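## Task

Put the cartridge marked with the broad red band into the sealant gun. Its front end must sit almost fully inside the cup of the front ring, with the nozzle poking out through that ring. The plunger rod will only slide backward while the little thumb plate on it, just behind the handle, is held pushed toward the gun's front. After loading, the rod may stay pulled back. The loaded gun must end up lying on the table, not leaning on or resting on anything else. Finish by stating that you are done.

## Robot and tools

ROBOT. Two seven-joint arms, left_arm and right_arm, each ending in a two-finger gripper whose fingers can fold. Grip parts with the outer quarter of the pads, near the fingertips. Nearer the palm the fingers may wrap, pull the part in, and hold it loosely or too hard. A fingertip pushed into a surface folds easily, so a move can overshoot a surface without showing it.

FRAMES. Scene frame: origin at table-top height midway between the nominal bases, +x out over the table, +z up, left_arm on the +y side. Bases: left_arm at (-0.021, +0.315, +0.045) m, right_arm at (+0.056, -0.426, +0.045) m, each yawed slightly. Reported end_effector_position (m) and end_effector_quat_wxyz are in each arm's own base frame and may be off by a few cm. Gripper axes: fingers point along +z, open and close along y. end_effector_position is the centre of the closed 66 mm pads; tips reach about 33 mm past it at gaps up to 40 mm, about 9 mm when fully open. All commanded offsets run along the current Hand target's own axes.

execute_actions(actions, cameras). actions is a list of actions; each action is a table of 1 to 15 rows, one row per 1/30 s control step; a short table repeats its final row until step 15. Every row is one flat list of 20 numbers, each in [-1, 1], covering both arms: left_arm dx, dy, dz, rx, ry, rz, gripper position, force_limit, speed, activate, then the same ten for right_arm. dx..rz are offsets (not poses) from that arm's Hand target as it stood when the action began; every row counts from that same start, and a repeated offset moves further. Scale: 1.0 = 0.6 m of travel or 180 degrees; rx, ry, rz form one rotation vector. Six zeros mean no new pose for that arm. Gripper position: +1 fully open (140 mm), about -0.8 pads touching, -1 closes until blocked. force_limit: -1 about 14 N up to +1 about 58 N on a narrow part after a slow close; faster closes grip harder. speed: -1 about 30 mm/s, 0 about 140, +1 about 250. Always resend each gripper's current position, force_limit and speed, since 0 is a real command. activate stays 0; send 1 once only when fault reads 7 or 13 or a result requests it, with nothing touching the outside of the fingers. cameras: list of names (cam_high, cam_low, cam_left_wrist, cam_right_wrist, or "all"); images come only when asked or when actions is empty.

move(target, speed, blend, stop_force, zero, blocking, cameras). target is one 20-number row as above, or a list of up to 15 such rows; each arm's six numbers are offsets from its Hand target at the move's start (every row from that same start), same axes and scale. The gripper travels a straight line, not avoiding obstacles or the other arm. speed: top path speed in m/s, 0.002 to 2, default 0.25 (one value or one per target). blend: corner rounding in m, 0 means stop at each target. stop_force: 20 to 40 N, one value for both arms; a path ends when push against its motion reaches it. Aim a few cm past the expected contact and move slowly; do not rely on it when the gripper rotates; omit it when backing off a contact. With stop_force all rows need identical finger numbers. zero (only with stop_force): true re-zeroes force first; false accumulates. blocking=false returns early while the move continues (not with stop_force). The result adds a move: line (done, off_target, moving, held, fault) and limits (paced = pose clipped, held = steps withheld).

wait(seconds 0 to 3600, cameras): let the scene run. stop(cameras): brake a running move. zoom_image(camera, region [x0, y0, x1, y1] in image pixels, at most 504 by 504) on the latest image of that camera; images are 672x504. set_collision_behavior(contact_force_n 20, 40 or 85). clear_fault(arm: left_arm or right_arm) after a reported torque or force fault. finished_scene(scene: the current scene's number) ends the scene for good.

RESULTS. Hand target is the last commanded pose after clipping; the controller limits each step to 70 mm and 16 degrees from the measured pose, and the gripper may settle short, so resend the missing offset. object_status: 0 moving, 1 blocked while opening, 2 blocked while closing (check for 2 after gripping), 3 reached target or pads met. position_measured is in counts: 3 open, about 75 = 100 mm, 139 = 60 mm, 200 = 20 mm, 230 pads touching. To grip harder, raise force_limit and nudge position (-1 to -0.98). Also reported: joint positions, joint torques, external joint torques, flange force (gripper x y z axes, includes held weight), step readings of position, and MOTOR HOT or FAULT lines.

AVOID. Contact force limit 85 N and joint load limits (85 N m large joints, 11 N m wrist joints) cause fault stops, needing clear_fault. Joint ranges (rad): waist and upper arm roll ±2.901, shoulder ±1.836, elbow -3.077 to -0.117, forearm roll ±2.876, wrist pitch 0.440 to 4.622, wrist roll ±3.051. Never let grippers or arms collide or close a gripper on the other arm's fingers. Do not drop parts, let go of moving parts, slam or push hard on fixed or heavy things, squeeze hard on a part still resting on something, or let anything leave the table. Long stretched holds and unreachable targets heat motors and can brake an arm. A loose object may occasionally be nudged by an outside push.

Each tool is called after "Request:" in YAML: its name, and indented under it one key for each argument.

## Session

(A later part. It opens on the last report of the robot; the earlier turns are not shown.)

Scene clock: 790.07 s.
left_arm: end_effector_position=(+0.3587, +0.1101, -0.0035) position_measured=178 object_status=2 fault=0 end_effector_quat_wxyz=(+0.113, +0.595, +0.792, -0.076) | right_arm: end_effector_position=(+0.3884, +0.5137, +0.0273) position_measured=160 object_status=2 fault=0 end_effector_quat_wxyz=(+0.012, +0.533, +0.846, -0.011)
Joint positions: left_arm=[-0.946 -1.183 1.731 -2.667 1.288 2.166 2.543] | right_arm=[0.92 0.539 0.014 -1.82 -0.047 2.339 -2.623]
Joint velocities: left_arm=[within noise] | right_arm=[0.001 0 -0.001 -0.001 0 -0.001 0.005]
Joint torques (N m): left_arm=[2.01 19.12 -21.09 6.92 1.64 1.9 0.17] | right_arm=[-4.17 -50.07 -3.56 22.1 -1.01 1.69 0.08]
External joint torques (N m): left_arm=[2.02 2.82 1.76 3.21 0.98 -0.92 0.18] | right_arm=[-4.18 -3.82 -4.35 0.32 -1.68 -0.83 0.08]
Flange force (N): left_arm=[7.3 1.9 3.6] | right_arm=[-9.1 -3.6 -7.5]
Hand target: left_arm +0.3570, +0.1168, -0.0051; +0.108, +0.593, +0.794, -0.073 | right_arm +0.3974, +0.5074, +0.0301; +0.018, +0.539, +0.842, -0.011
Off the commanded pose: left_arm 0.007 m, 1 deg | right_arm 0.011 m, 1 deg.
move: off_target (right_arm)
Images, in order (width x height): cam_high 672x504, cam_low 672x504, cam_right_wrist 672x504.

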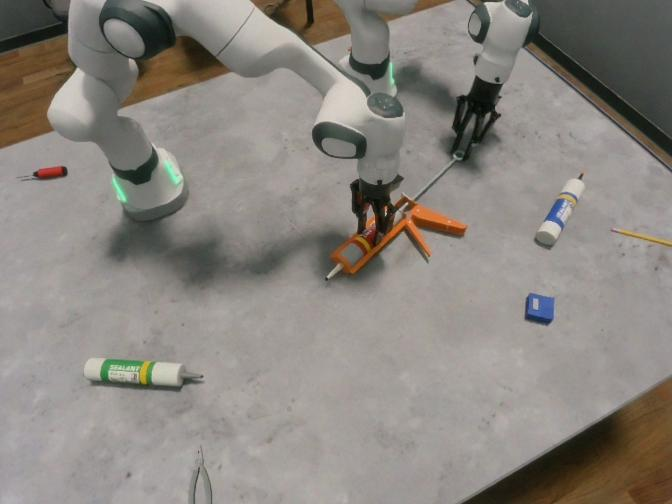

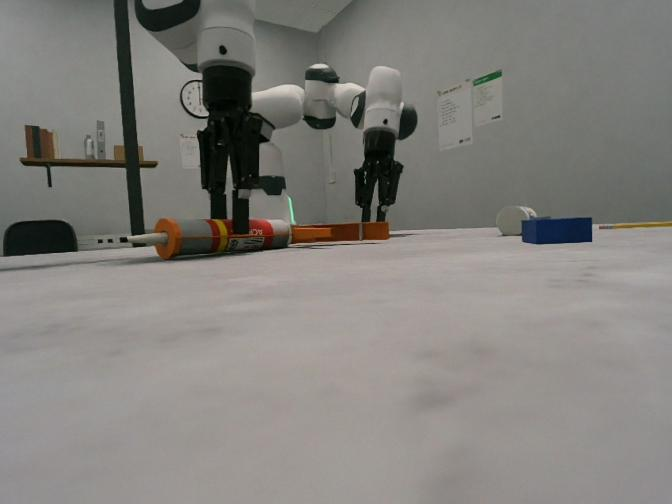

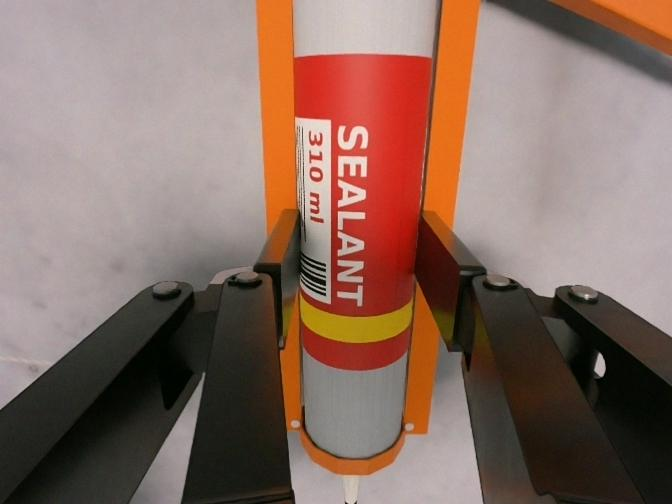

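Request:
move:
  target: [0,0,0,0,0,0,-1,0,-1,0,0,0,0.0035,0,-0.003,0,-1,0,-1,0]
  speed: 0.02

Request:
move:
  target: [0,0,0,0,0,0,-1,0,-1,0,-0.03,0,0,0,0,0,-1,0,-1,0]
  speed: 0.01
  stop_force: 25
  cameras: ["cam_low","cam_high","cam_right_wrist"]

Request:
zoom_image:
  camera: "cam_low"
  region: [140, 180, 320, 270]

Request:
zoom_image:
  camera: "cam_high"
  region: [320, 180, 440, 285]

Request:
zoom_image:
  camera: "cam_right_wrist"
  region: [260, 380, 460, 504]

Scene clock: 798.97 s.
left_arm: end_effector_position=(+0.3587, +0.1102, -0.0035) position_measured=178 object_status=2 fault=0 end_effector_quat_wxyz=(+0.113, +0.594, +0.793, -0.076) | right_arm: end_effector_position=(+0.3889, +0.5143, +0.0272) position_measured=160 object_status=2 fault=0 end_effector_quat_wxyz=(+0.016, +0.533, +0.846, -0.012)
Joint positions: left_arm=[-0.946 -1.182 1.731 -2.667 1.288 2.166 2.543] | right_arm=[0.933 0.543 0.003 -1.813 -0.05 2.334 -2.616]
Joint torques (N m): left_arm=[1.84 19.05 -21.07 6.92 1.63 1.92 0.18] | right_arm=[-4.39 -48.66 -4.14 21.67 -1.02 1.88 0.09]
External joint torques (N m): left_arm=[1.83 2.76 1.73 3.14 0.97 -0.9 0.19] | right_arm=[-4.51 -2.36 -4.84 -0.1 -1.69 -0.63 0.09]
Flange force (N): left_arm=[6.9 2.3 3.9] | right_arm=[-8.8 -1.9 -4.6]
Hand target: left_arm +0.3570, +0.1168, -0.0051; +0.108, +0.593, +0.794, -0.073 | right_arm +0.3974, +0.5073, +0.0280; +0.022, +0.539, +0.842, -0.014
Off the commanded pose: left_arm 0.007 m, 1 deg | right_arm 0.011 m, 1 deg.
move: off_target (right_arm)

Scene clock: 801.93 s.
left_arm: end_effector_position=(+0.3605, +0.1040, -0.0018) position_measured=178 object_status=2 fault=0 end_effector_quat_wxyz=(+0.118, +0.594, +0.792, -0.079) | right_arm: end_effector_position=(+0.3897, +0.5065, +0.0268) position_measured=160 object_status=2 fault=0 end_effector_quat_wxyz=(+0.015, +0.535, +0.845, -0.010)
Joint positions: left_arm=[-0.953 -1.166 1.731 -2.673 1.271 2.191 2.543] | right_arm=[0.921 0.526 0.006 -1.846 -0.049 2.354 -2.622]
Joint velocities: left_arm=[-0.001 0.004 -0.001 0 -0.003 0.004 -0.001] | right_arm=[within noise]
Joint torques (N m): left_arm=[4.65 21.65 -20.45 10.53 2.82 0.99 0.27] | right_arm=[-8.93 -50.83 -7.63 19.64 -1.48 0.62 -0.49]
External joint torques (N m): left_arm=[4.57 5.55 2.08 6.49 2.16 -1.85 0.27] | right_arm=[-8.9 -5.19 -8.23 -1.95 -2.14 -1.89 -0.49]
Flange force (N): left_arm=[13.9 1.6 1.8] | right_arm=[-21.8 -10.1 -11.2]
Hand target: left_arm +0.3570, +0.1168, -0.0051; +0.108, +0.593, +0.794, -0.073 | right_arm +0.4049, +0.4910, +0.0289; +0.022, +0.539, +0.842, -0.014
Off the commanded pose: left_arm 0.014 m, 1 deg | right_arm 0.022 m, 1 deg.
move: off_target (right_arm)
Images, in order (width x height): cam_high 672x504, cam_low 672x504, cam_right_wrist 672x504.

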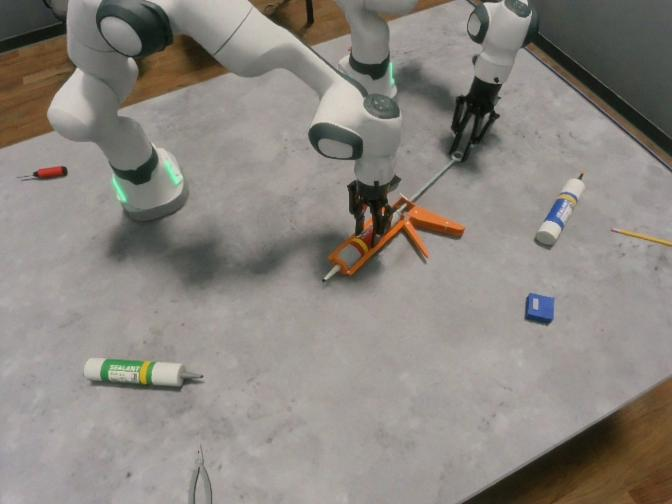

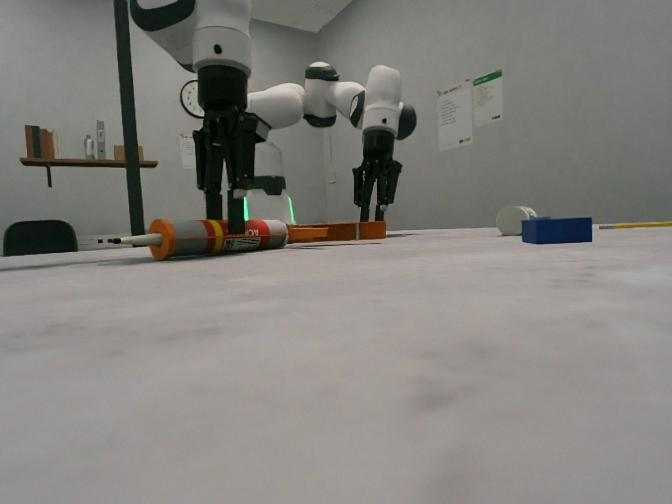

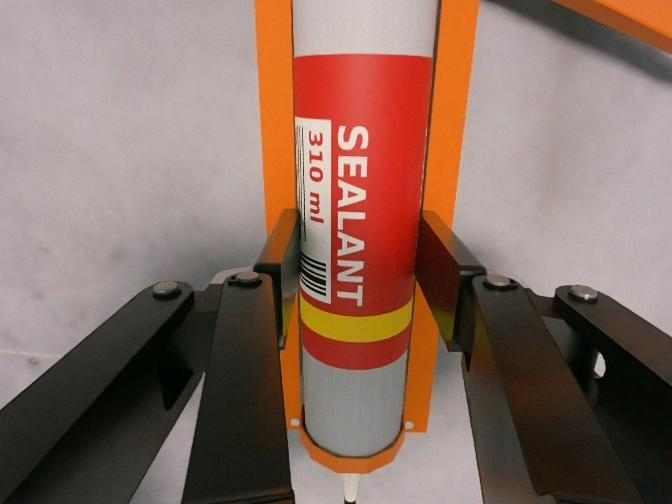

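Scaled by 2.800 from the camera's image (finer frame: 960x720).

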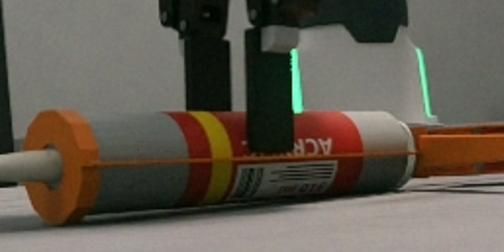

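Scaled by 4.200 from the camera's image (finer frame: 960x720).

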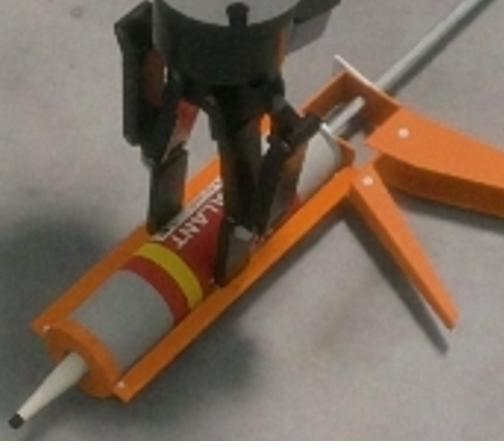

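Scaled by 2.520 from the camera's image (finer frame: 960x720).

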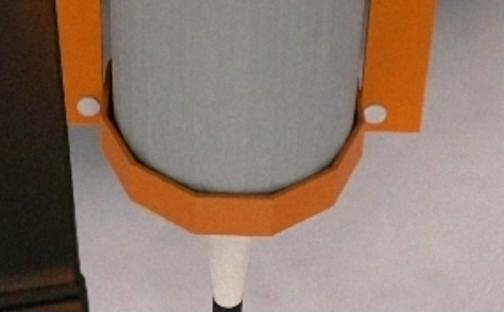

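Request:
zoom_image:
  camera: "cam_high"
  region: [375, 185, 425, 225]

Request:
zoom_image:
  camera: "cam_low"
  region: [260, 205, 320, 255]

Request:
zoom_image:
  camera: "cam_right_wrist"
  region: [250, 0, 490, 100]

Scaled by 10.080 from the camera's image (finer frame: 960x720).

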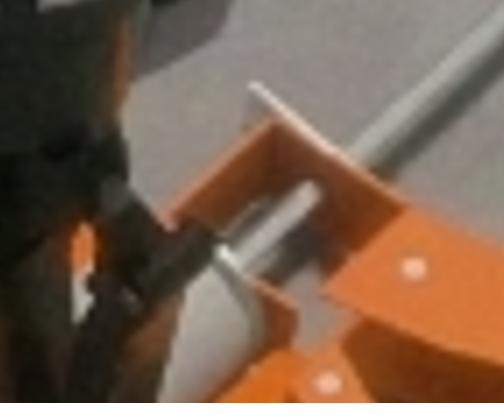

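Scaled by 8.400 from the camera's image (finer frame: 960x720).

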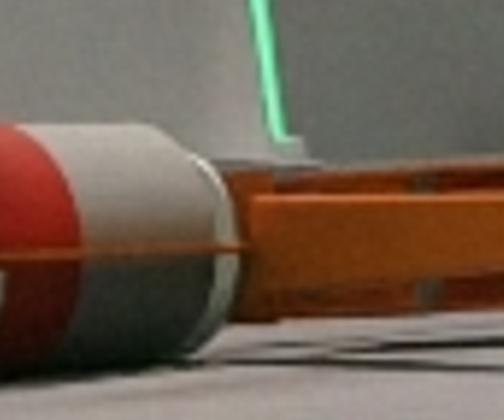

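Scaled by 2.100 from the camera's image (finer frame: 960x720).

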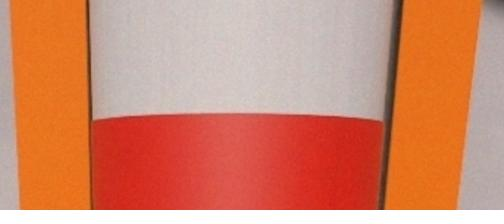

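Request:
move:
  target:
    - [0,0,0,0,0,0,-1,0,-1,0,0,0,-0.004,0,0.008,0,-1,0,-1,0]
    - [0,0,0,0,0,0,-1,0,-1,0,0,0.003,0.003,0,-0.004,0.005,-1,0,-1,0]
    - [0,0,0,0,0,0,-1,0,-1,0,0,-0.003,-0.002,0,0.004,-0.005,-1,0,-1,0]
    - [0,0,0,0,0,0,-1,0,-1,0,0,0,0,0,0,0,-1,0,-1,0]
  speed: 0.02
  cameras: ["cam_low","cam_high","cam_right_wrist"]

Request:
zoom_image:
  camera: "cam_high"
  region: [375, 185, 425, 225]

Request:
zoom_image:
  camera: "cam_low"
  region: [260, 205, 320, 255]

Request:
zoom_image:
  camera: "cam_right_wrist"
  region: [260, 380, 460, 504]

Scene clock: 824.67 s.
left_arm: end_effector_position=(+0.3604, +0.1039, -0.0019) position_measured=178 object_status=2 fault=0 end_effector_quat_wxyz=(+0.118, +0.593, +0.793, -0.079) | right_arm: end_effector_position=(+0.3901, +0.5065, +0.0270) position_measured=160 object_status=2 fault=0 end_effector_quat_wxyz=(+0.013, +0.531, +0.847, -0.008)
Joint positions: left_arm=[-0.959 -1.13 1.734 -2.675 1.25 2.222 2.551] | right_arm=[0.919 0.524 0.006 -1.85 -0.044 2.359 -2.638]
Joint velocities: left_arm=[-0.001 0.001 0.001 0 -0.003 0.003 -0.001] | right_arm=[0.002 -0.001 -0.004 0 0 -0.002 0.002]
Joint torques (N m): left_arm=[4.27 21.45 -19.95 11.31 2.77 1.09 0.28] | right_arm=[-8.42 -50.21 -7.93 21.06 -2.11 0.46 -0.17]
External joint torques (N m): left_arm=[4.3 5.49 2.2 6.83 2.1 -1.73 0.29] | right_arm=[-8.6 -4.71 -8.73 -0.46 -2.78 -2.05 -0.17]
Flange force (N): left_arm=[13.7 3.6 2.7] | right_arm=[-17.1 -3.6 -11.0]
Hand target: left_arm +0.3570, +0.1168, -0.0051; +0.108, +0.593, +0.794, -0.073 | right_arm +0.4049, +0.4910, +0.0289; +0.022, +0.539, +0.842, -0.014
Off the commanded pose: left_arm 0.014 m, 1 deg | right_arm 0.022 m, 2 deg.
move: off_target (right_arm)
Images, in order (width x height): cam_high 672x504, cam_low 672x504, cam_right_wrist 672x504.

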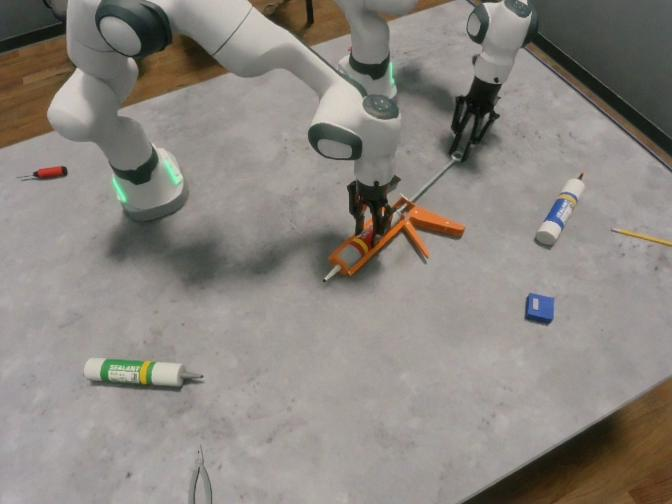

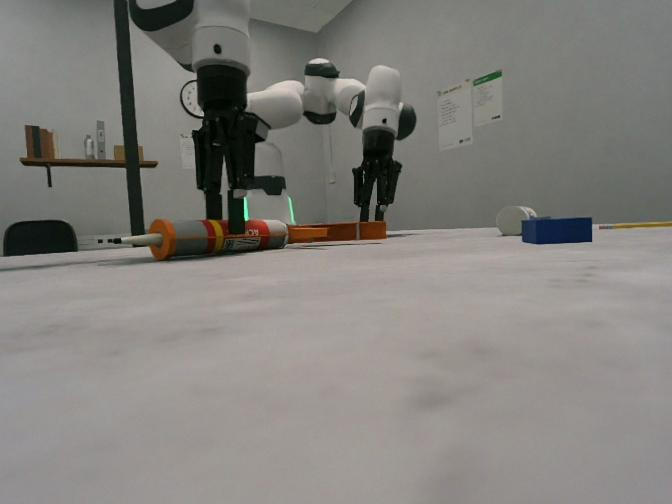

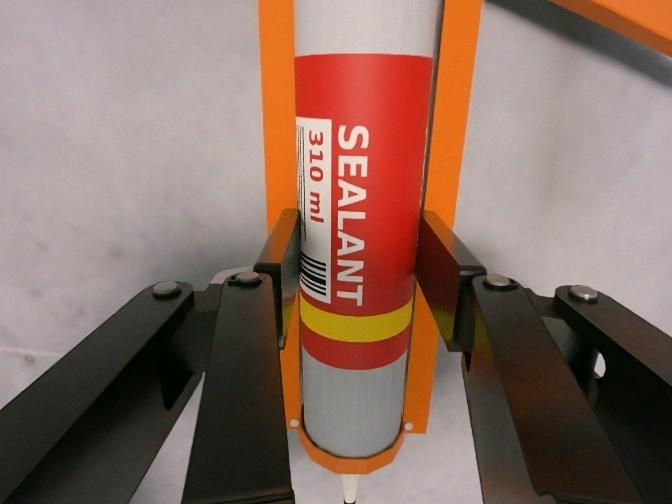

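Scaled by 10.080 from the camera's image (finer frame: 960x720).

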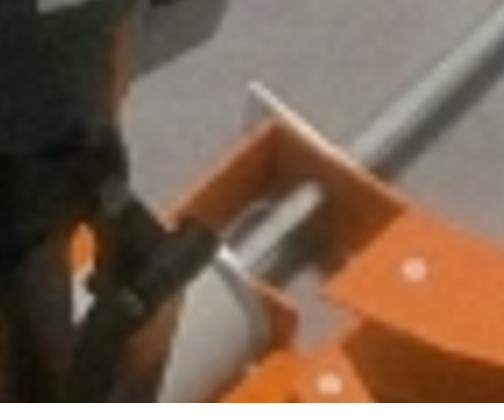

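Scaled by 8.400 from the camera's image (finer frame: 960x720).

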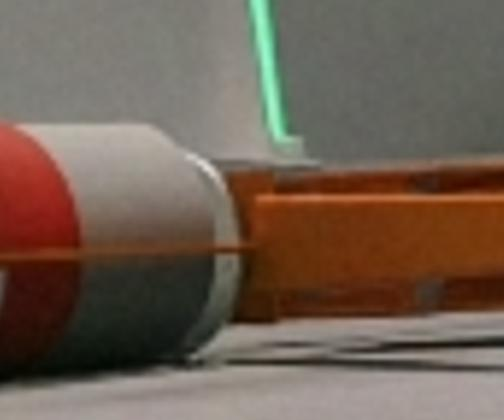

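Scaled by 2.520 from the camera's image (finer frame: 960x720).

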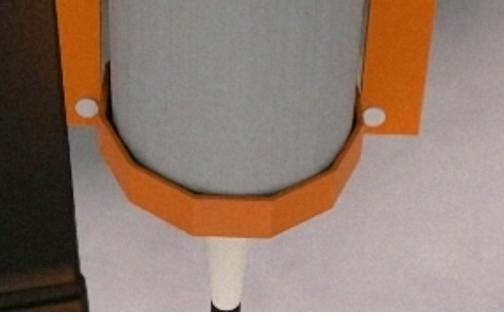

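Request:
move:
  target: [-0.0145,0,0.004,0,0,0,-1,0,-1,0,0.03,0,0,0,0,0,-1,0,-1,0]
  speed: 0.02

Scene clock: 859.53 s.
left_arm: end_effector_position=(+0.3602, +0.1041, -0.0037) position_measured=178 object_status=2 fault=0 end_effector_quat_wxyz=(+0.112, +0.593, +0.794, -0.076) | right_arm: end_effector_position=(+0.3927, +0.5097, +0.0269) position_measured=160 object_status=2 fault=0 end_effector_quat_wxyz=(+0.019, +0.535, +0.844, -0.014)
Joint positions: left_arm=[-0.972 -1.113 1.736 -2.675 1.253 2.229 2.537] | right_arm=[0.941 0.543 -0.014 -1.814 -0.044 2.331 -2.622]
Joint velocities: left_arm=[-0.001 0 0.001 0.001 0.001 0.001 -0.005] | right_arm=[0.004 0 -0.003 0.002 0.001 -0.002 0.001]
Joint torques (N m): left_arm=[0.22 17.96 -19.69 6.73 1.83 2.38 0.12] | right_arm=[-2.01 -48.14 -2.29 22.33 -0.25 2.54 0.06]
External joint torques (N m): left_arm=[0.24 1.99 2.3 2.02 1.15 -0.42 0.13] | right_arm=[-1.95 -1.99 -2.56 0.68 -0.91 0.07 0.06]
Flange force (N): left_arm=[3.9 4.8 10.8] | right_arm=[-3.9 -0.8 -3.1]
Hand target: left_arm +0.3596, +0.1081, -0.0052; +0.108, +0.593, +0.794, -0.073 | right_arm +0.3974, +0.5073, +0.0280; +0.022, +0.539, +0.842, -0.014
Off the commanded pose: left_arm 0.004 m, 1 deg | right_arm 0.005 m, 1 deg.
move: off_target (left_arm, right_arm)

Request:
move:
  target: [-0.048,0,0.0129,0,0,0,-1,0,-1,0,0,0,0,0,0,0,-1,0,-1,0]
  speed: 0.01
  stop_force: 20
  cameras: ["cam_low","cam_high","cam_right_wrist"]

Request:
zoom_image:
  camera: "cam_high"
  region: [375, 185, 425, 225]

Request:
zoom_image:
  camera: "cam_low"
  region: [260, 205, 320, 255]

Request:
zoom_image:
  camera: "cam_right_wrist"
  region: [260, 380, 460, 504]

Scene clock: 869.60 s.
left_arm: end_effector_position=(+0.3672, +0.0888, -0.0062) position_measured=178 object_status=2 fault=0 end_effector_quat_wxyz=(+0.103, +0.592, +0.797, -0.069) | right_arm: end_effector_position=(+0.3982, +0.5036, +0.0260) position_measured=160 object_status=2 fault=0 end_effector_quat_wxyz=(+0.022, +0.539, +0.842, -0.017)
Joint positions: left_arm=[-1.03 -1.11 1.739 -2.678 1.291 2.231 2.452] | right_arm=[0.943 0.545 -0.026 -1.813 -0.044 2.326 -2.621]
Joint torques (N m): left_arm=[-3.58 12.55 -20.08 1.1 -0.11 3.57 -0.07] | right_arm=[0.5 -48.82 1.31 21.88 0.79 3.16 0.13]
External joint torques (N m): left_arm=[-3.58 -3.43 1.84 -3.59 -0.81 0.75 -0.06] | right_arm=[0.64 -2.59 1.33 0.22 0.12 0.7 0.13]
Flange force (N): left_arm=[-6.6 3.6 12.7] | right_arm=[-2.3 -7.0 -3.0]
Hand target: left_arm +0.3681, +0.0795, -0.0052; +0.108, +0.593, +0.794, -0.073 | right_arm +0.3974, +0.5073, +0.0280; +0.022, +0.539, +0.842, -0.014
Off the commanded pose: left_arm 0.009 m, 1 deg | right_arm 0.004 m, 0 deg.
move: off_target (left_arm)
Images, in order (width x height): cam_high 672x504, cam_low 672x504, cam_right_wrist 672x504.

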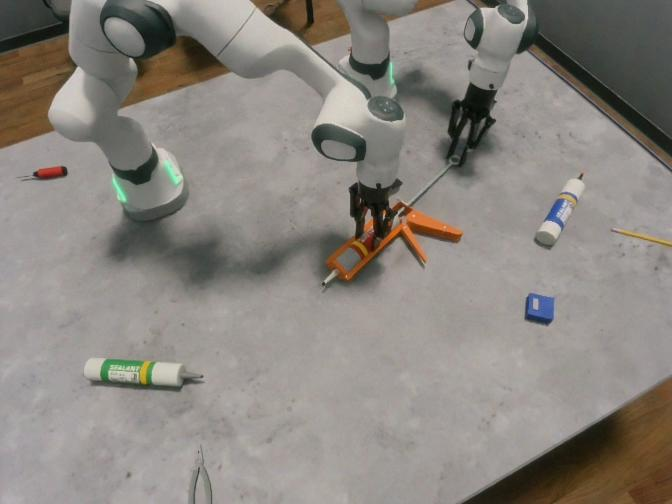

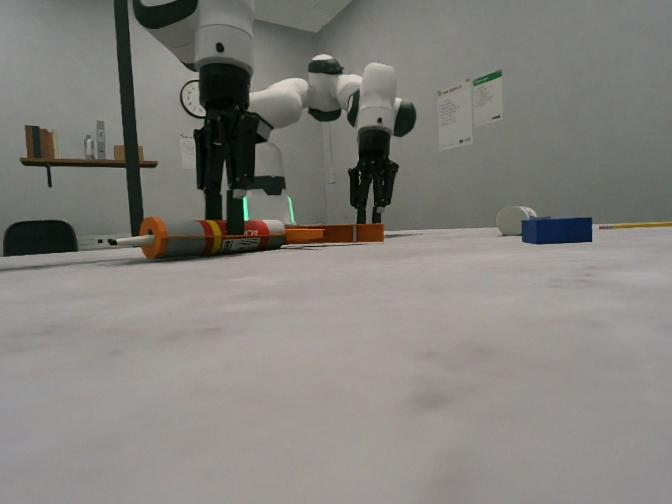

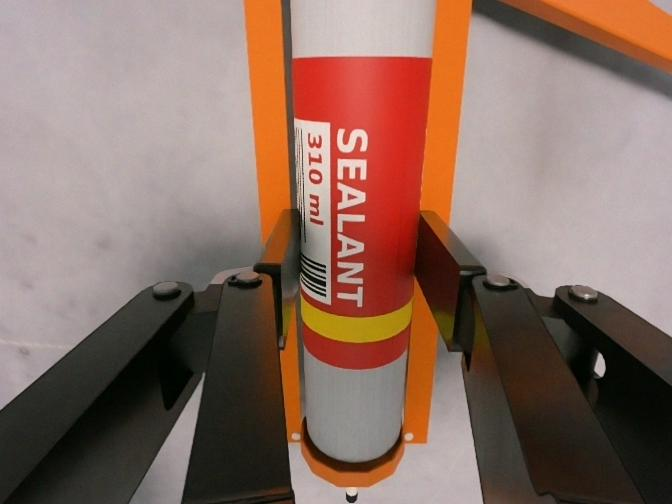

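Scaled by 10.080 from the camera's image (finer frame: 960x720).

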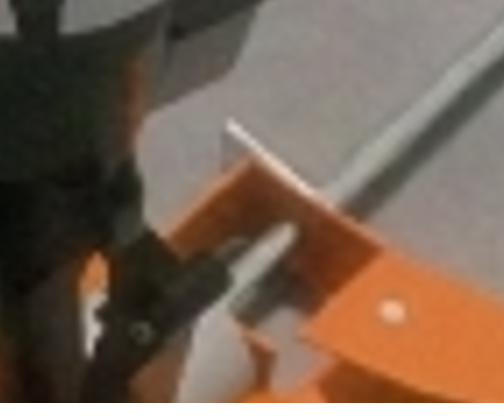

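Scaled by 8.400 from the camera's image (finer frame: 960x720).

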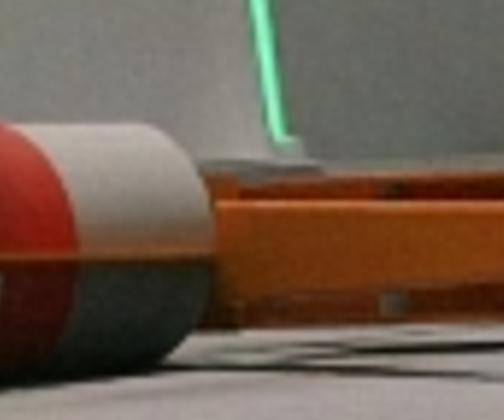

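Scaled by 2.520 from the camera's image (finer frame: 960x720).

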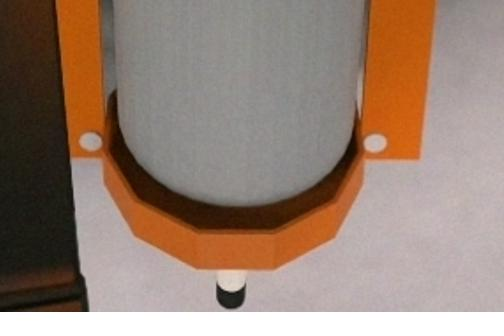

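Request:
move:
  target: [0.0625,0,-0.0168,0,0,0,-1,0,-1,0,0,0,0,0,0,0,-1,0,-1,0]
  speed: 0.02
  cameras: ["cam_low","cam_high","cam_right_wrist"]

Request:
zoom_image:
  camera: "cam_high"
  region: [375, 185, 425, 225]

Request:
zoom_image:
  camera: "cam_low"
  region: [260, 205, 320, 255]

Request:
zoom_image:
  camera: "cam_right_wrist"
  region: [260, 380, 460, 504]

Scene clock: 891.57 s.
left_arm: end_effector_position=(+0.3592, +0.1078, -0.0039) position_measured=178 object_status=2 fault=0 end_effector_quat_wxyz=(+0.115, +0.591, +0.795, -0.077) | right_arm: end_effector_position=(+0.3908, +0.5125, +0.0268) position_measured=160 object_status=2 fault=0 end_effector_quat_wxyz=(+0.019, +0.535, +0.845, -0.013)
Joint positions: left_arm=[-0.959 -1.122 1.738 -2.672 1.252 2.225 2.549] | right_arm=[0.952 0.545 -0.02 -1.812 -0.04 2.333 -2.621]
Joint velocities: left_arm=[-0.001 0.001 0 -0.001 -0.002 0 0.005] | right_arm=[within noise]
Joint torques (N m): left_arm=[3.5 19.01 -20.44 8.71 1.8 1.33 0.41] | right_arm=[-4.18 -49.46 -3.79 21.06 -0.03 1.73 -0.09]
External joint torques (N m): left_arm=[3.5 2.9 1.72 4.1 1.12 -1.49 0.42] | right_arm=[-4.42 -3 -4.18 -0.77 -0.7 -0.78 -0.09]
Flange force (N): left_arm=[10.8 -0.3 -0.9] | right_arm=[-11.0 -5.6 -5.9]
Hand target: left_arm +0.3570, +0.1167, -0.0052; +0.108, +0.593, +0.794, -0.073 | right_arm +0.3974, +0.5073, +0.0280; +0.022, +0.539, +0.842, -0.014
Off the commanded pose: left_arm 0.009 m, 1 deg | right_arm 0.009 m, 1 deg.
move: off_target (left_arm)
Images, in order (width x height): cam_high 672x504, cam_low 672x504, cam_right_wrist 672x504.

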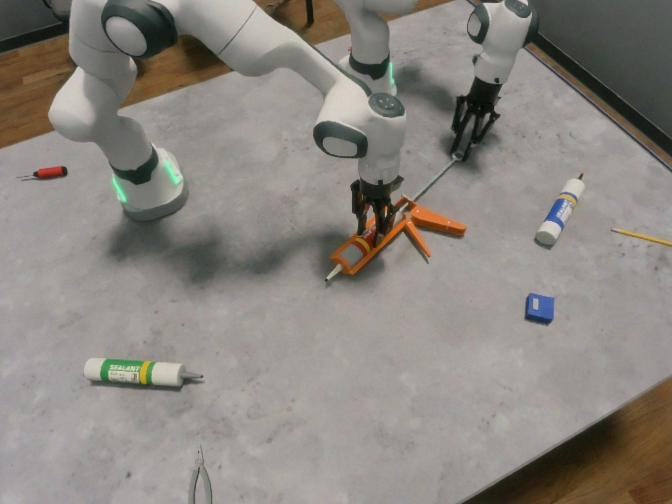

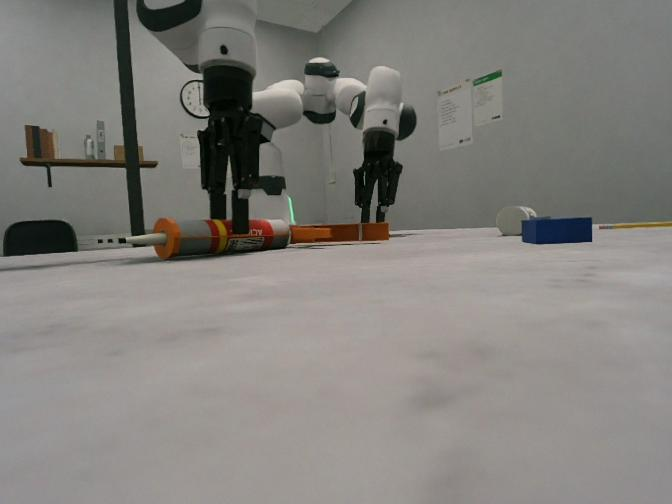

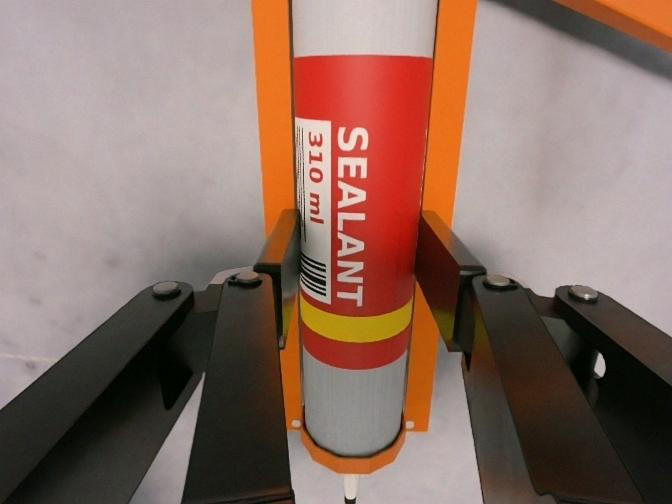

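Scaled by 10.080 from the camera's image (finer frame: 960x720).

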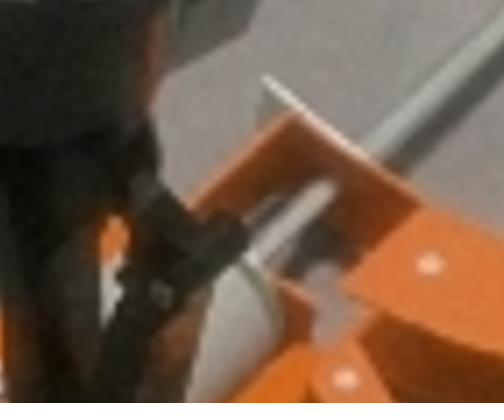

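Scaled by 8.400 from the camera's image (finer frame: 960x720).

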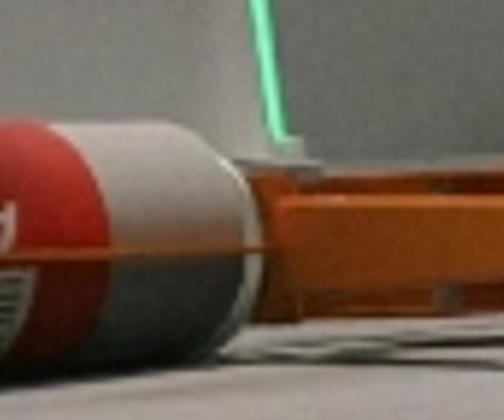

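Scaled by 2.520 from the camera's image (finer frame: 960x720).

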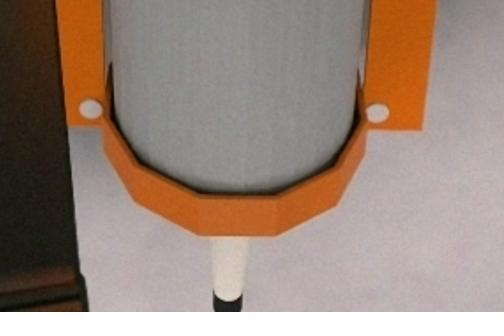

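Request:
zoom_image:
  camera: "cam_low"
  region: [110, 205, 210, 270]

Request:
zoom_image:
  camera: "cam_high"
  region: [315, 225, 375, 285]

Scaled by 5.040 from the camera's image (finer frame: 960x720).

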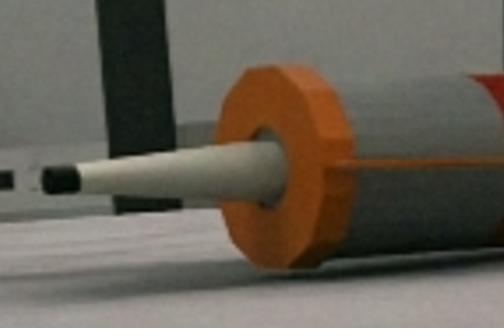

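Scaled by 8.400 from the camera's image (finer frame: 960x720).

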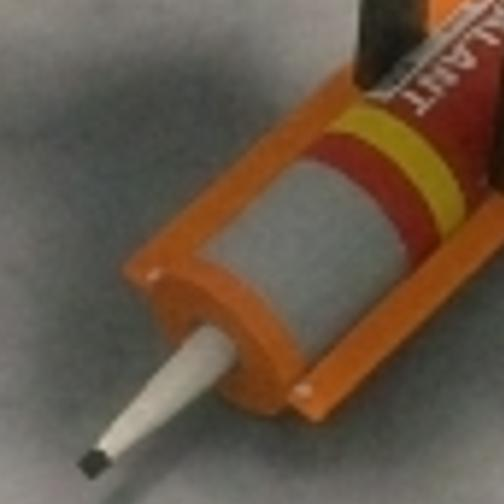

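Request:
move:
  target: [0,0,0,0,0,0,-1,0,-1,0,-0.06,0,0,0,0,0,-1,0,-1,0]
  speed: 0.012
  stop_force: 35
  cameras: ["cam_low","cam_high","cam_right_wrist"]

Request:
zoom_image:
  camera: "cam_low"
  region: [250, 205, 310, 255]

Request:
zoom_image:
  camera: "cam_low"
  region: [110, 205, 210, 270]

Request:
zoom_image:
  camera: "cam_right_wrist"
  region: [260, 380, 460, 504]

Scene clock: 936.70 s.
left_arm: end_effector_position=(+0.3623, +0.0972, -0.0004) position_measured=178 object_status=2 fault=0 end_effector_quat_wxyz=(+0.124, +0.593, +0.791, -0.081) | right_arm: end_effector_position=(+0.3916, +0.4987, +0.0289) position_measured=160 object_status=2 fault=0 end_effector_quat_wxyz=(+0.012, +0.532, +0.846, -0.005)
Joint positions: left_arm=[-0.972 -1.08 1.738 -2.684 1.21 2.277 2.565] | right_arm=[0.918 0.503 -0.004 -1.88 -0.034 2.374 -2.651]
Joint velocities: left_arm=[0 0.001 0.001 0 -0.002 0.004 0.002] | right_arm=[within noise]
Joint torques (N m): left_arm=[7.02 23.61 -18.73 14.8 3.86 -0.03 0.34] | right_arm=[-12.69 -50.02 -11.87 18.5 -2.52 -0.22 -0.69]
External joint torques (N m): left_arm=[7.06 7.91 2.79 9.69 3.17 -2.85 0.34] | right_arm=[-12.72 -5.16 -12.34 -2.93 -3.17 -2.74 -0.69]
Flange force (N): left_arm=[20.2 1.6 -0.7] | right_arm=[-28.3 -9.7 -12.9]
Hand target: left_arm +0.3570, +0.1167, -0.0052; +0.108, +0.593, +0.794, -0.073 | right_arm +0.4124, +0.4747, +0.0298; +0.022, +0.539, +0.842, -0.014
Off the commanded pose: left_arm 0.021 m, 2 deg | right_arm 0.032 m, 2 deg.
move: off_target (right_arm)
Images, in order (width x height): cam_high 672x504, cam_low 672x504, cam_right_wrist 672x504.

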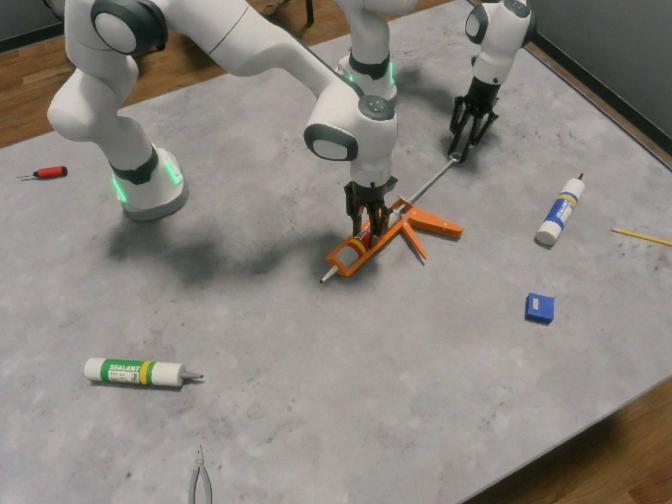

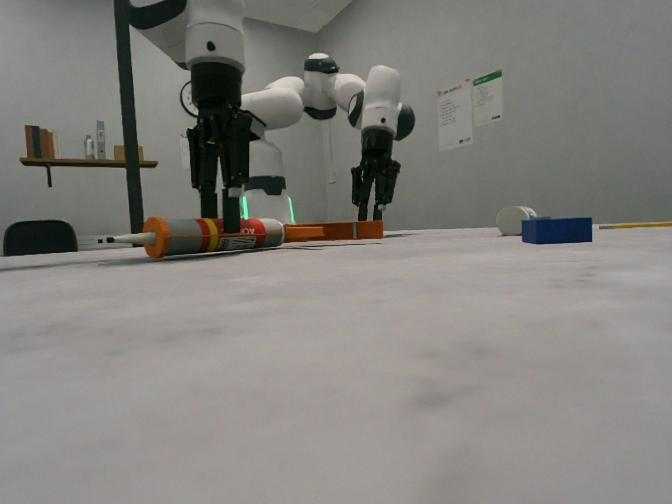

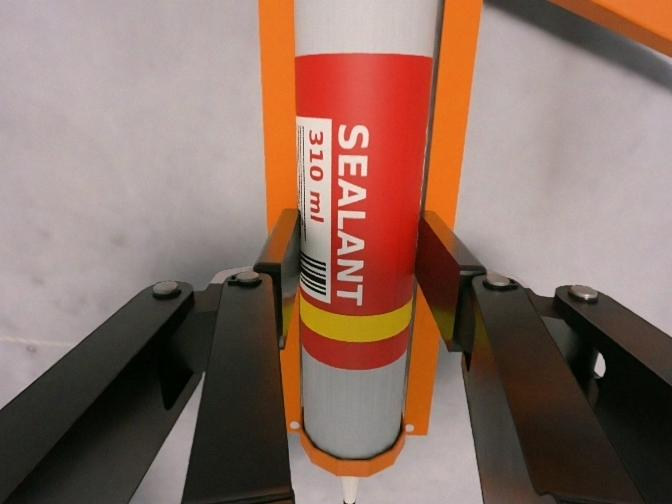

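Scaled by 8.400 from the camera's image (finer frame: 960x720).

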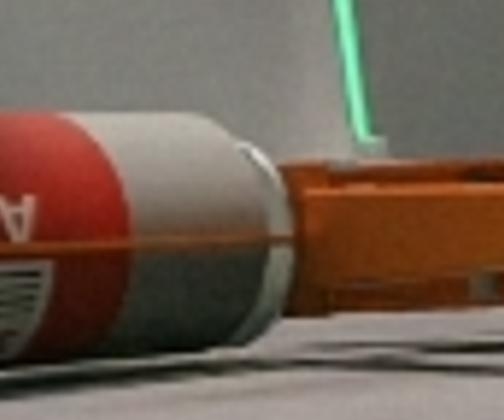

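Scaled by 5.040 from the camera's image (finer frame: 960x720).

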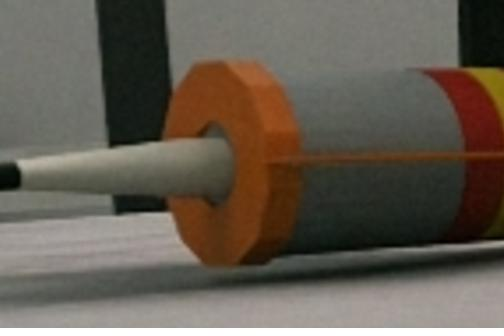

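Scaled by 2.520 from the camera's image (finer frame: 960x720).

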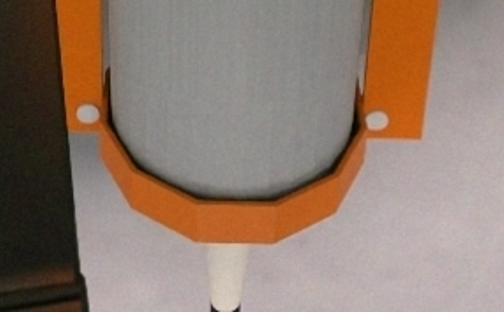

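Request:
move:
  target: [0,0,0,0,0,0,-1,0,-1,0,0.066,0,-0.002,0,0,0,-1,0,-1,0]
  speed: 0.03
  cameras: ["cam_right_wrist"]

Request:
zoom_image:
  camera: "cam_right_wrist"
  region: [260, 380, 460, 504]

Scene clock: 949.43 s.
left_arm: end_effector_position=(+0.3599, +0.1097, -0.0030) position_measured=178 object_status=2 fault=0 end_effector_quat_wxyz=(+0.114, +0.591, +0.795, -0.076) | right_arm: end_effector_position=(+0.3904, +0.5142, +0.0266) position_measured=160 object_status=2 fault=0 end_effector_quat_wxyz=(+0.018, +0.533, +0.846, -0.013)
Joint positions: left_arm=[-0.969 -1.055 1.741 -2.676 1.207 2.281 2.571] | right_arm=[0.957 0.548 -0.024 -1.806 -0.036 2.33 -2.625]
Joint velocities: left_arm=[within noise] | right_arm=[0.003 0.001 -0.001 0.001 -0.001 -0.003 0.004]
Joint torques (N m): left_arm=[2.34 18.53 -19 8.55 1.68 1.63 0.41] | right_arm=[-2.27 -49.8 -2.81 22.35 -0.16 1.87 0.23]
External joint torques (N m): left_arm=[2.31 2.71 2.37 2.85 0.98 -1.17 0.41] | right_arm=[-2.41 -3.2 -3.06 0.49 -0.83 -0.64 0.23]
Flange force (N): left_arm=[8.5 0.6 3.8] | right_arm=[-5.7 -3.0 -6.3]
Hand target: left_arm +0.3570, +0.1167, -0.0052; +0.108, +0.593, +0.794, -0.073 | right_arm +0.3959, +0.5106, +0.0290; +0.022, +0.539, +0.842, -0.014
Off the commanded pose: left_arm 0.008 m, 1 deg | right_arm 0.007 m, 1 deg.
move: off_target (right_arm)

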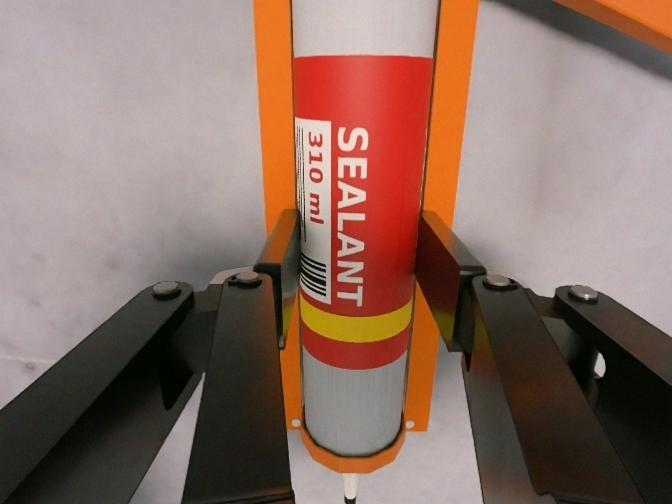

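Scaled by 2.520 from the camera's image (finer frame: 960x720).

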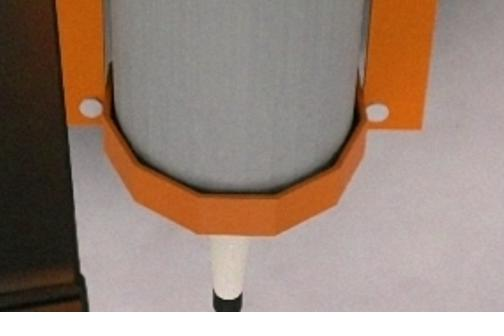

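Request:
move:
  target: [-0.0096,0,0.0026,0,0,0,-1,0,-1,0,0,0,0,0,0,0,-1,0,-1,0]
  speed: 0.02

Request:
execute_actions:
  actions:
    - [[0,0,0,0,0,0,-1,0,-1,0,0,0,0,0,0,0,0.05,0,-1,0]]
    - [[0,0,0,0,0,0,-1,0,-1,0,0,0,0,0,0,0,0.05,0,-1,0]]

Request:
move:
  target: [0,0,0,0,0,0,-1,0,-1,0,0,0,-0.08,0,0,0,0.05,0,-1,0]
  speed: 0.05
  cameras: ["cam_low","cam_high","cam_right_wrist"]

Request:
zoom_image:
  camera: "cam_low"
  region: [140, 180, 320, 270]

Request:
zoom_image:
  camera: "cam_high"
  region: [320, 180, 440, 285]

Scene clock: 957.00 s.
left_arm: end_effector_position=(+0.3600, +0.1095, -0.0038) position_measured=178 object_status=2 fault=0 end_effector_quat_wxyz=(+0.111, +0.592, +0.795, -0.074) | right_arm: end_effector_position=(+0.3904, +0.5144, +0.0268) position_measured=160 object_status=2 fault=0 end_effector_quat_wxyz=(+0.019, +0.533, +0.845, -0.014)
Joint positions: left_arm=[-0.975 -1.05 1.741 -2.675 1.211 2.281 2.566] | right_arm=[0.959 0.549 -0.025 -1.805 -0.036 2.329 -2.624]
Joint velocities: left_arm=[-0.001 -0.001 0 0.001 0.002 -0.001 -0.005] | right_arm=[within noise]
Joint torques (N m): left_arm=[-0.71 17.16 -18.82 6.07 1.38 2.38 0.1] | right_arm=[-2.9 -49.53 -2.88 21.62 0.1 1.97 0.19]
External joint torques (N m): left_arm=[-0.8 1.34 2.43 0.25 0.69 -0.41 0.1] | right_arm=[-2.99 -3.09 -3.07 -0.19 -0.56 -0.52 0.19]
Flange force (N): left_arm=[1.4 4.2 12.4] | right_arm=[-7.8 -5.1 -5.8]
Hand target: left_arm +0.3587, +0.1110, -0.0052; +0.108, +0.593, +0.794, -0.073 | right_arm +0.3959, +0.5106, +0.0290; +0.021, +0.539, +0.842, -0.014
Off the commanded pose: left_arm 0.002 m, 0 deg | right_arm 0.007 m, 1 deg.
move: done

Scene clock: 958.20 s.
left_arm: end_effector_position=(+0.3602, +0.1095, -0.0038) position_measured=178 object_status=2 fault=0 end_effector_quat_wxyz=(+0.111, +0.592, +0.795, -0.074) | right_arm: end_effector_position=(+0.3953, +0.5103, +0.0273) position_measured=123 object_status=3 fault=0 end_effector_quat_wxyz=(+0.021, +0.537, +0.843, -0.014)
Joint positions: left_arm=[-0.976 -1.05 1.741 -2.675 1.212 2.282 2.565] | right_arm=[0.959 0.548 -0.034 -1.805 -0.036 2.327 -2.624]
Joint torques (N m): left_arm=[-0.43 17.03 -18.92 6.04 1.33 2.27 0.11] | right_arm=[-0.68 -49.22 -0.3 21.57 0.76 2.27 0.03]
External joint torques (N m): left_arm=[-0.35 1.24 2.37 0.36 0.63 -0.52 0.12] | right_arm=[-0.86 -2.82 -0.4 -0.21 0.1 -0.22 0.03]
External joint torques at the end of the 1st action: left_arm=[-0.44 1.28 2.39 0.28 0.63 -0.53 0.11] | right_arm=[-0.72 -2.81 -0.55 -0.23 0.04 -0.21 0.04]
Flange force (N): left_arm=[2.2 3.1 10.6] | right_arm=[-5.0 -6.5 -4.9]
Flange force at the end of the 1st action (N): left_arm=[2.0 3.1 10.8] | right_arm=[-4.9 -6.6 -4.9]
Hand target: left_arm +0.3587, +0.1110, -0.0052; +0.108, +0.593, +0.794, -0.073 | right_arm +0.3959, +0.5106, +0.0290; +0.021, +0.539, +0.842, -0.014
Off the commanded pose: left_arm 0.003 m, 0 deg | right_arm 0.002 m, 0 deg.
Step readings (end_effector_position of left_arm | right_arm; steps 1 to 15: 1st action; 16 to 30: 2nd action):
0: (+0.3600, +0.1095, -0.0038) | (+0.3904, +0.5144, +0.0268)
1: (+0.3600, +0.1095, -0.0038) | (+0.3904, +0.5144, +0.0268)
2: (+0.3600, +0.1095, -0.0038) | (+0.3904, +0.5144, +0.0268)
4: (+0.3600, +0.1094, -0.0038) | (+0.3905, +0.5143, +0.0268)
8: (+0.3601, +0.1095, -0.0038) | (+0.3925, +0.5126, +0.0270)
15: (+0.3602, +0.1095, -0.0038) | (+0.3949, +0.5108, +0.0273)
16: (+0.3602, +0.1095, -0.0038) | (+0.3950, +0.5107, +0.0273)
17: (+0.3602, +0.1095, -0.0038) | (+0.3951, +0.5106, +0.0273)
19: (+0.3602, +0.1095, -0.0038) | (+0.3952, +0.5105, +0.0273)
23: (+0.3602, +0.1095, -0.0038) | (+0.3953, +0.5104, +0.0273)
30: (+0.3602, +0.1095, -0.0038) | (+0.3953, +0.5103, +0.0273)

Scene clock: 959.73 s.
left_arm: end_effector_position=(+0.3602, +0.1095, -0.0038) position_measured=178 object_status=2 fault=0 end_effector_quat_wxyz=(+0.111, +0.592, +0.795, -0.074) | right_arm: end_effector_position=(+0.3955, +0.5128, +0.0762) position_measured=123 object_status=3 fault=0 end_effector_quat_wxyz=(+0.021, +0.537, +0.843, -0.013)
Joint positions: left_arm=[-0.976 -1.05 1.741 -2.675 1.212 2.282 2.565] | right_arm=[0.962 0.475 -0.034 -1.784 -0.036 2.235 -2.624]
Joint velocities: left_arm=[within noise] | right_arm=[0 -0.001 -0.001 0.001 0 -0.005 0.001]
Joint torques (N m): left_arm=[-0.48 17.02 -18.92 6.09 1.33 2.3 0.11] | right_arm=[-0.34 -47.7 0.17 22.19 0.74 2.23 0.1]
External joint torques (N m): left_arm=[-0.48 1.23 2.36 0.37 0.64 -0.5 0.12] | right_arm=[-0.39 -2.28 0.17 -0.51 0.03 -0.26 0.11]
Flange force (N): left_arm=[2.0 3.5 10.9] | right_arm=[-4.3 -7.2 -3.3]
Hand target: left_arm +0.3587, +0.1110, -0.0052; +0.108, +0.593, +0.794, -0.073 | right_arm +0.3949, +0.5129, +0.0769; +0.021, +0.539, +0.842, -0.014
Off the commanded pose: left_arm 0.003 m, 0 deg | right_arm 0.001 m, 0 deg.
move: done
Images, in order (width x height): cam_high 672x504, cam_low 672x504, cam_right_wrist 672x504.

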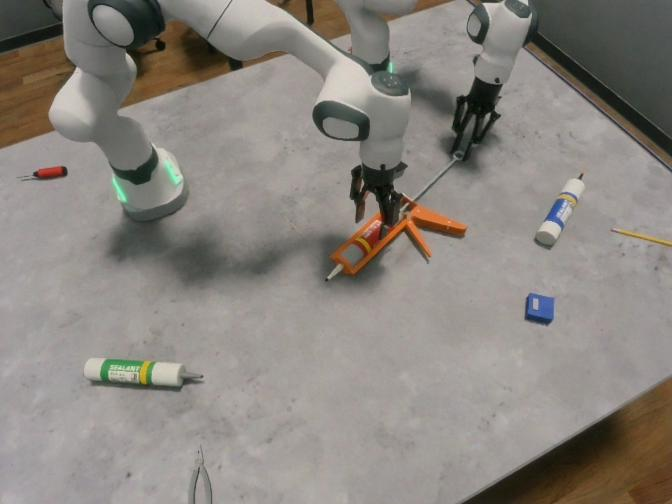

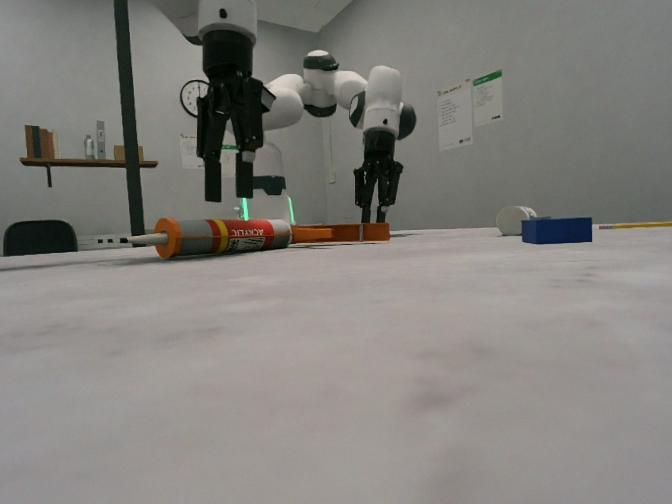

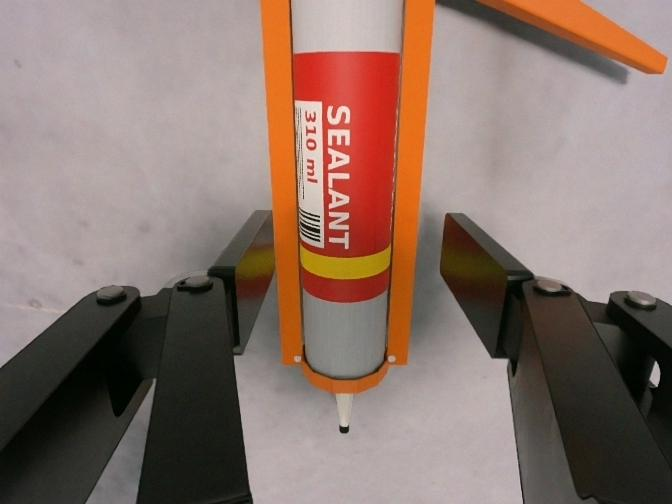

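Scaled by 2.800 from the camera's image (finer frame: 960x720).

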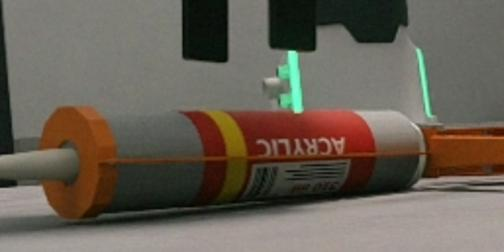

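Scaled by 4.200 from the camera's image (finer frame: 960x720).

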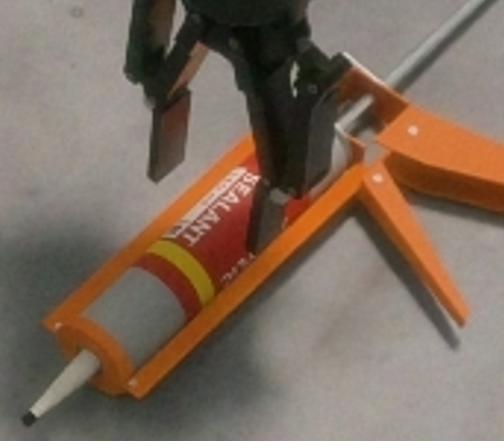

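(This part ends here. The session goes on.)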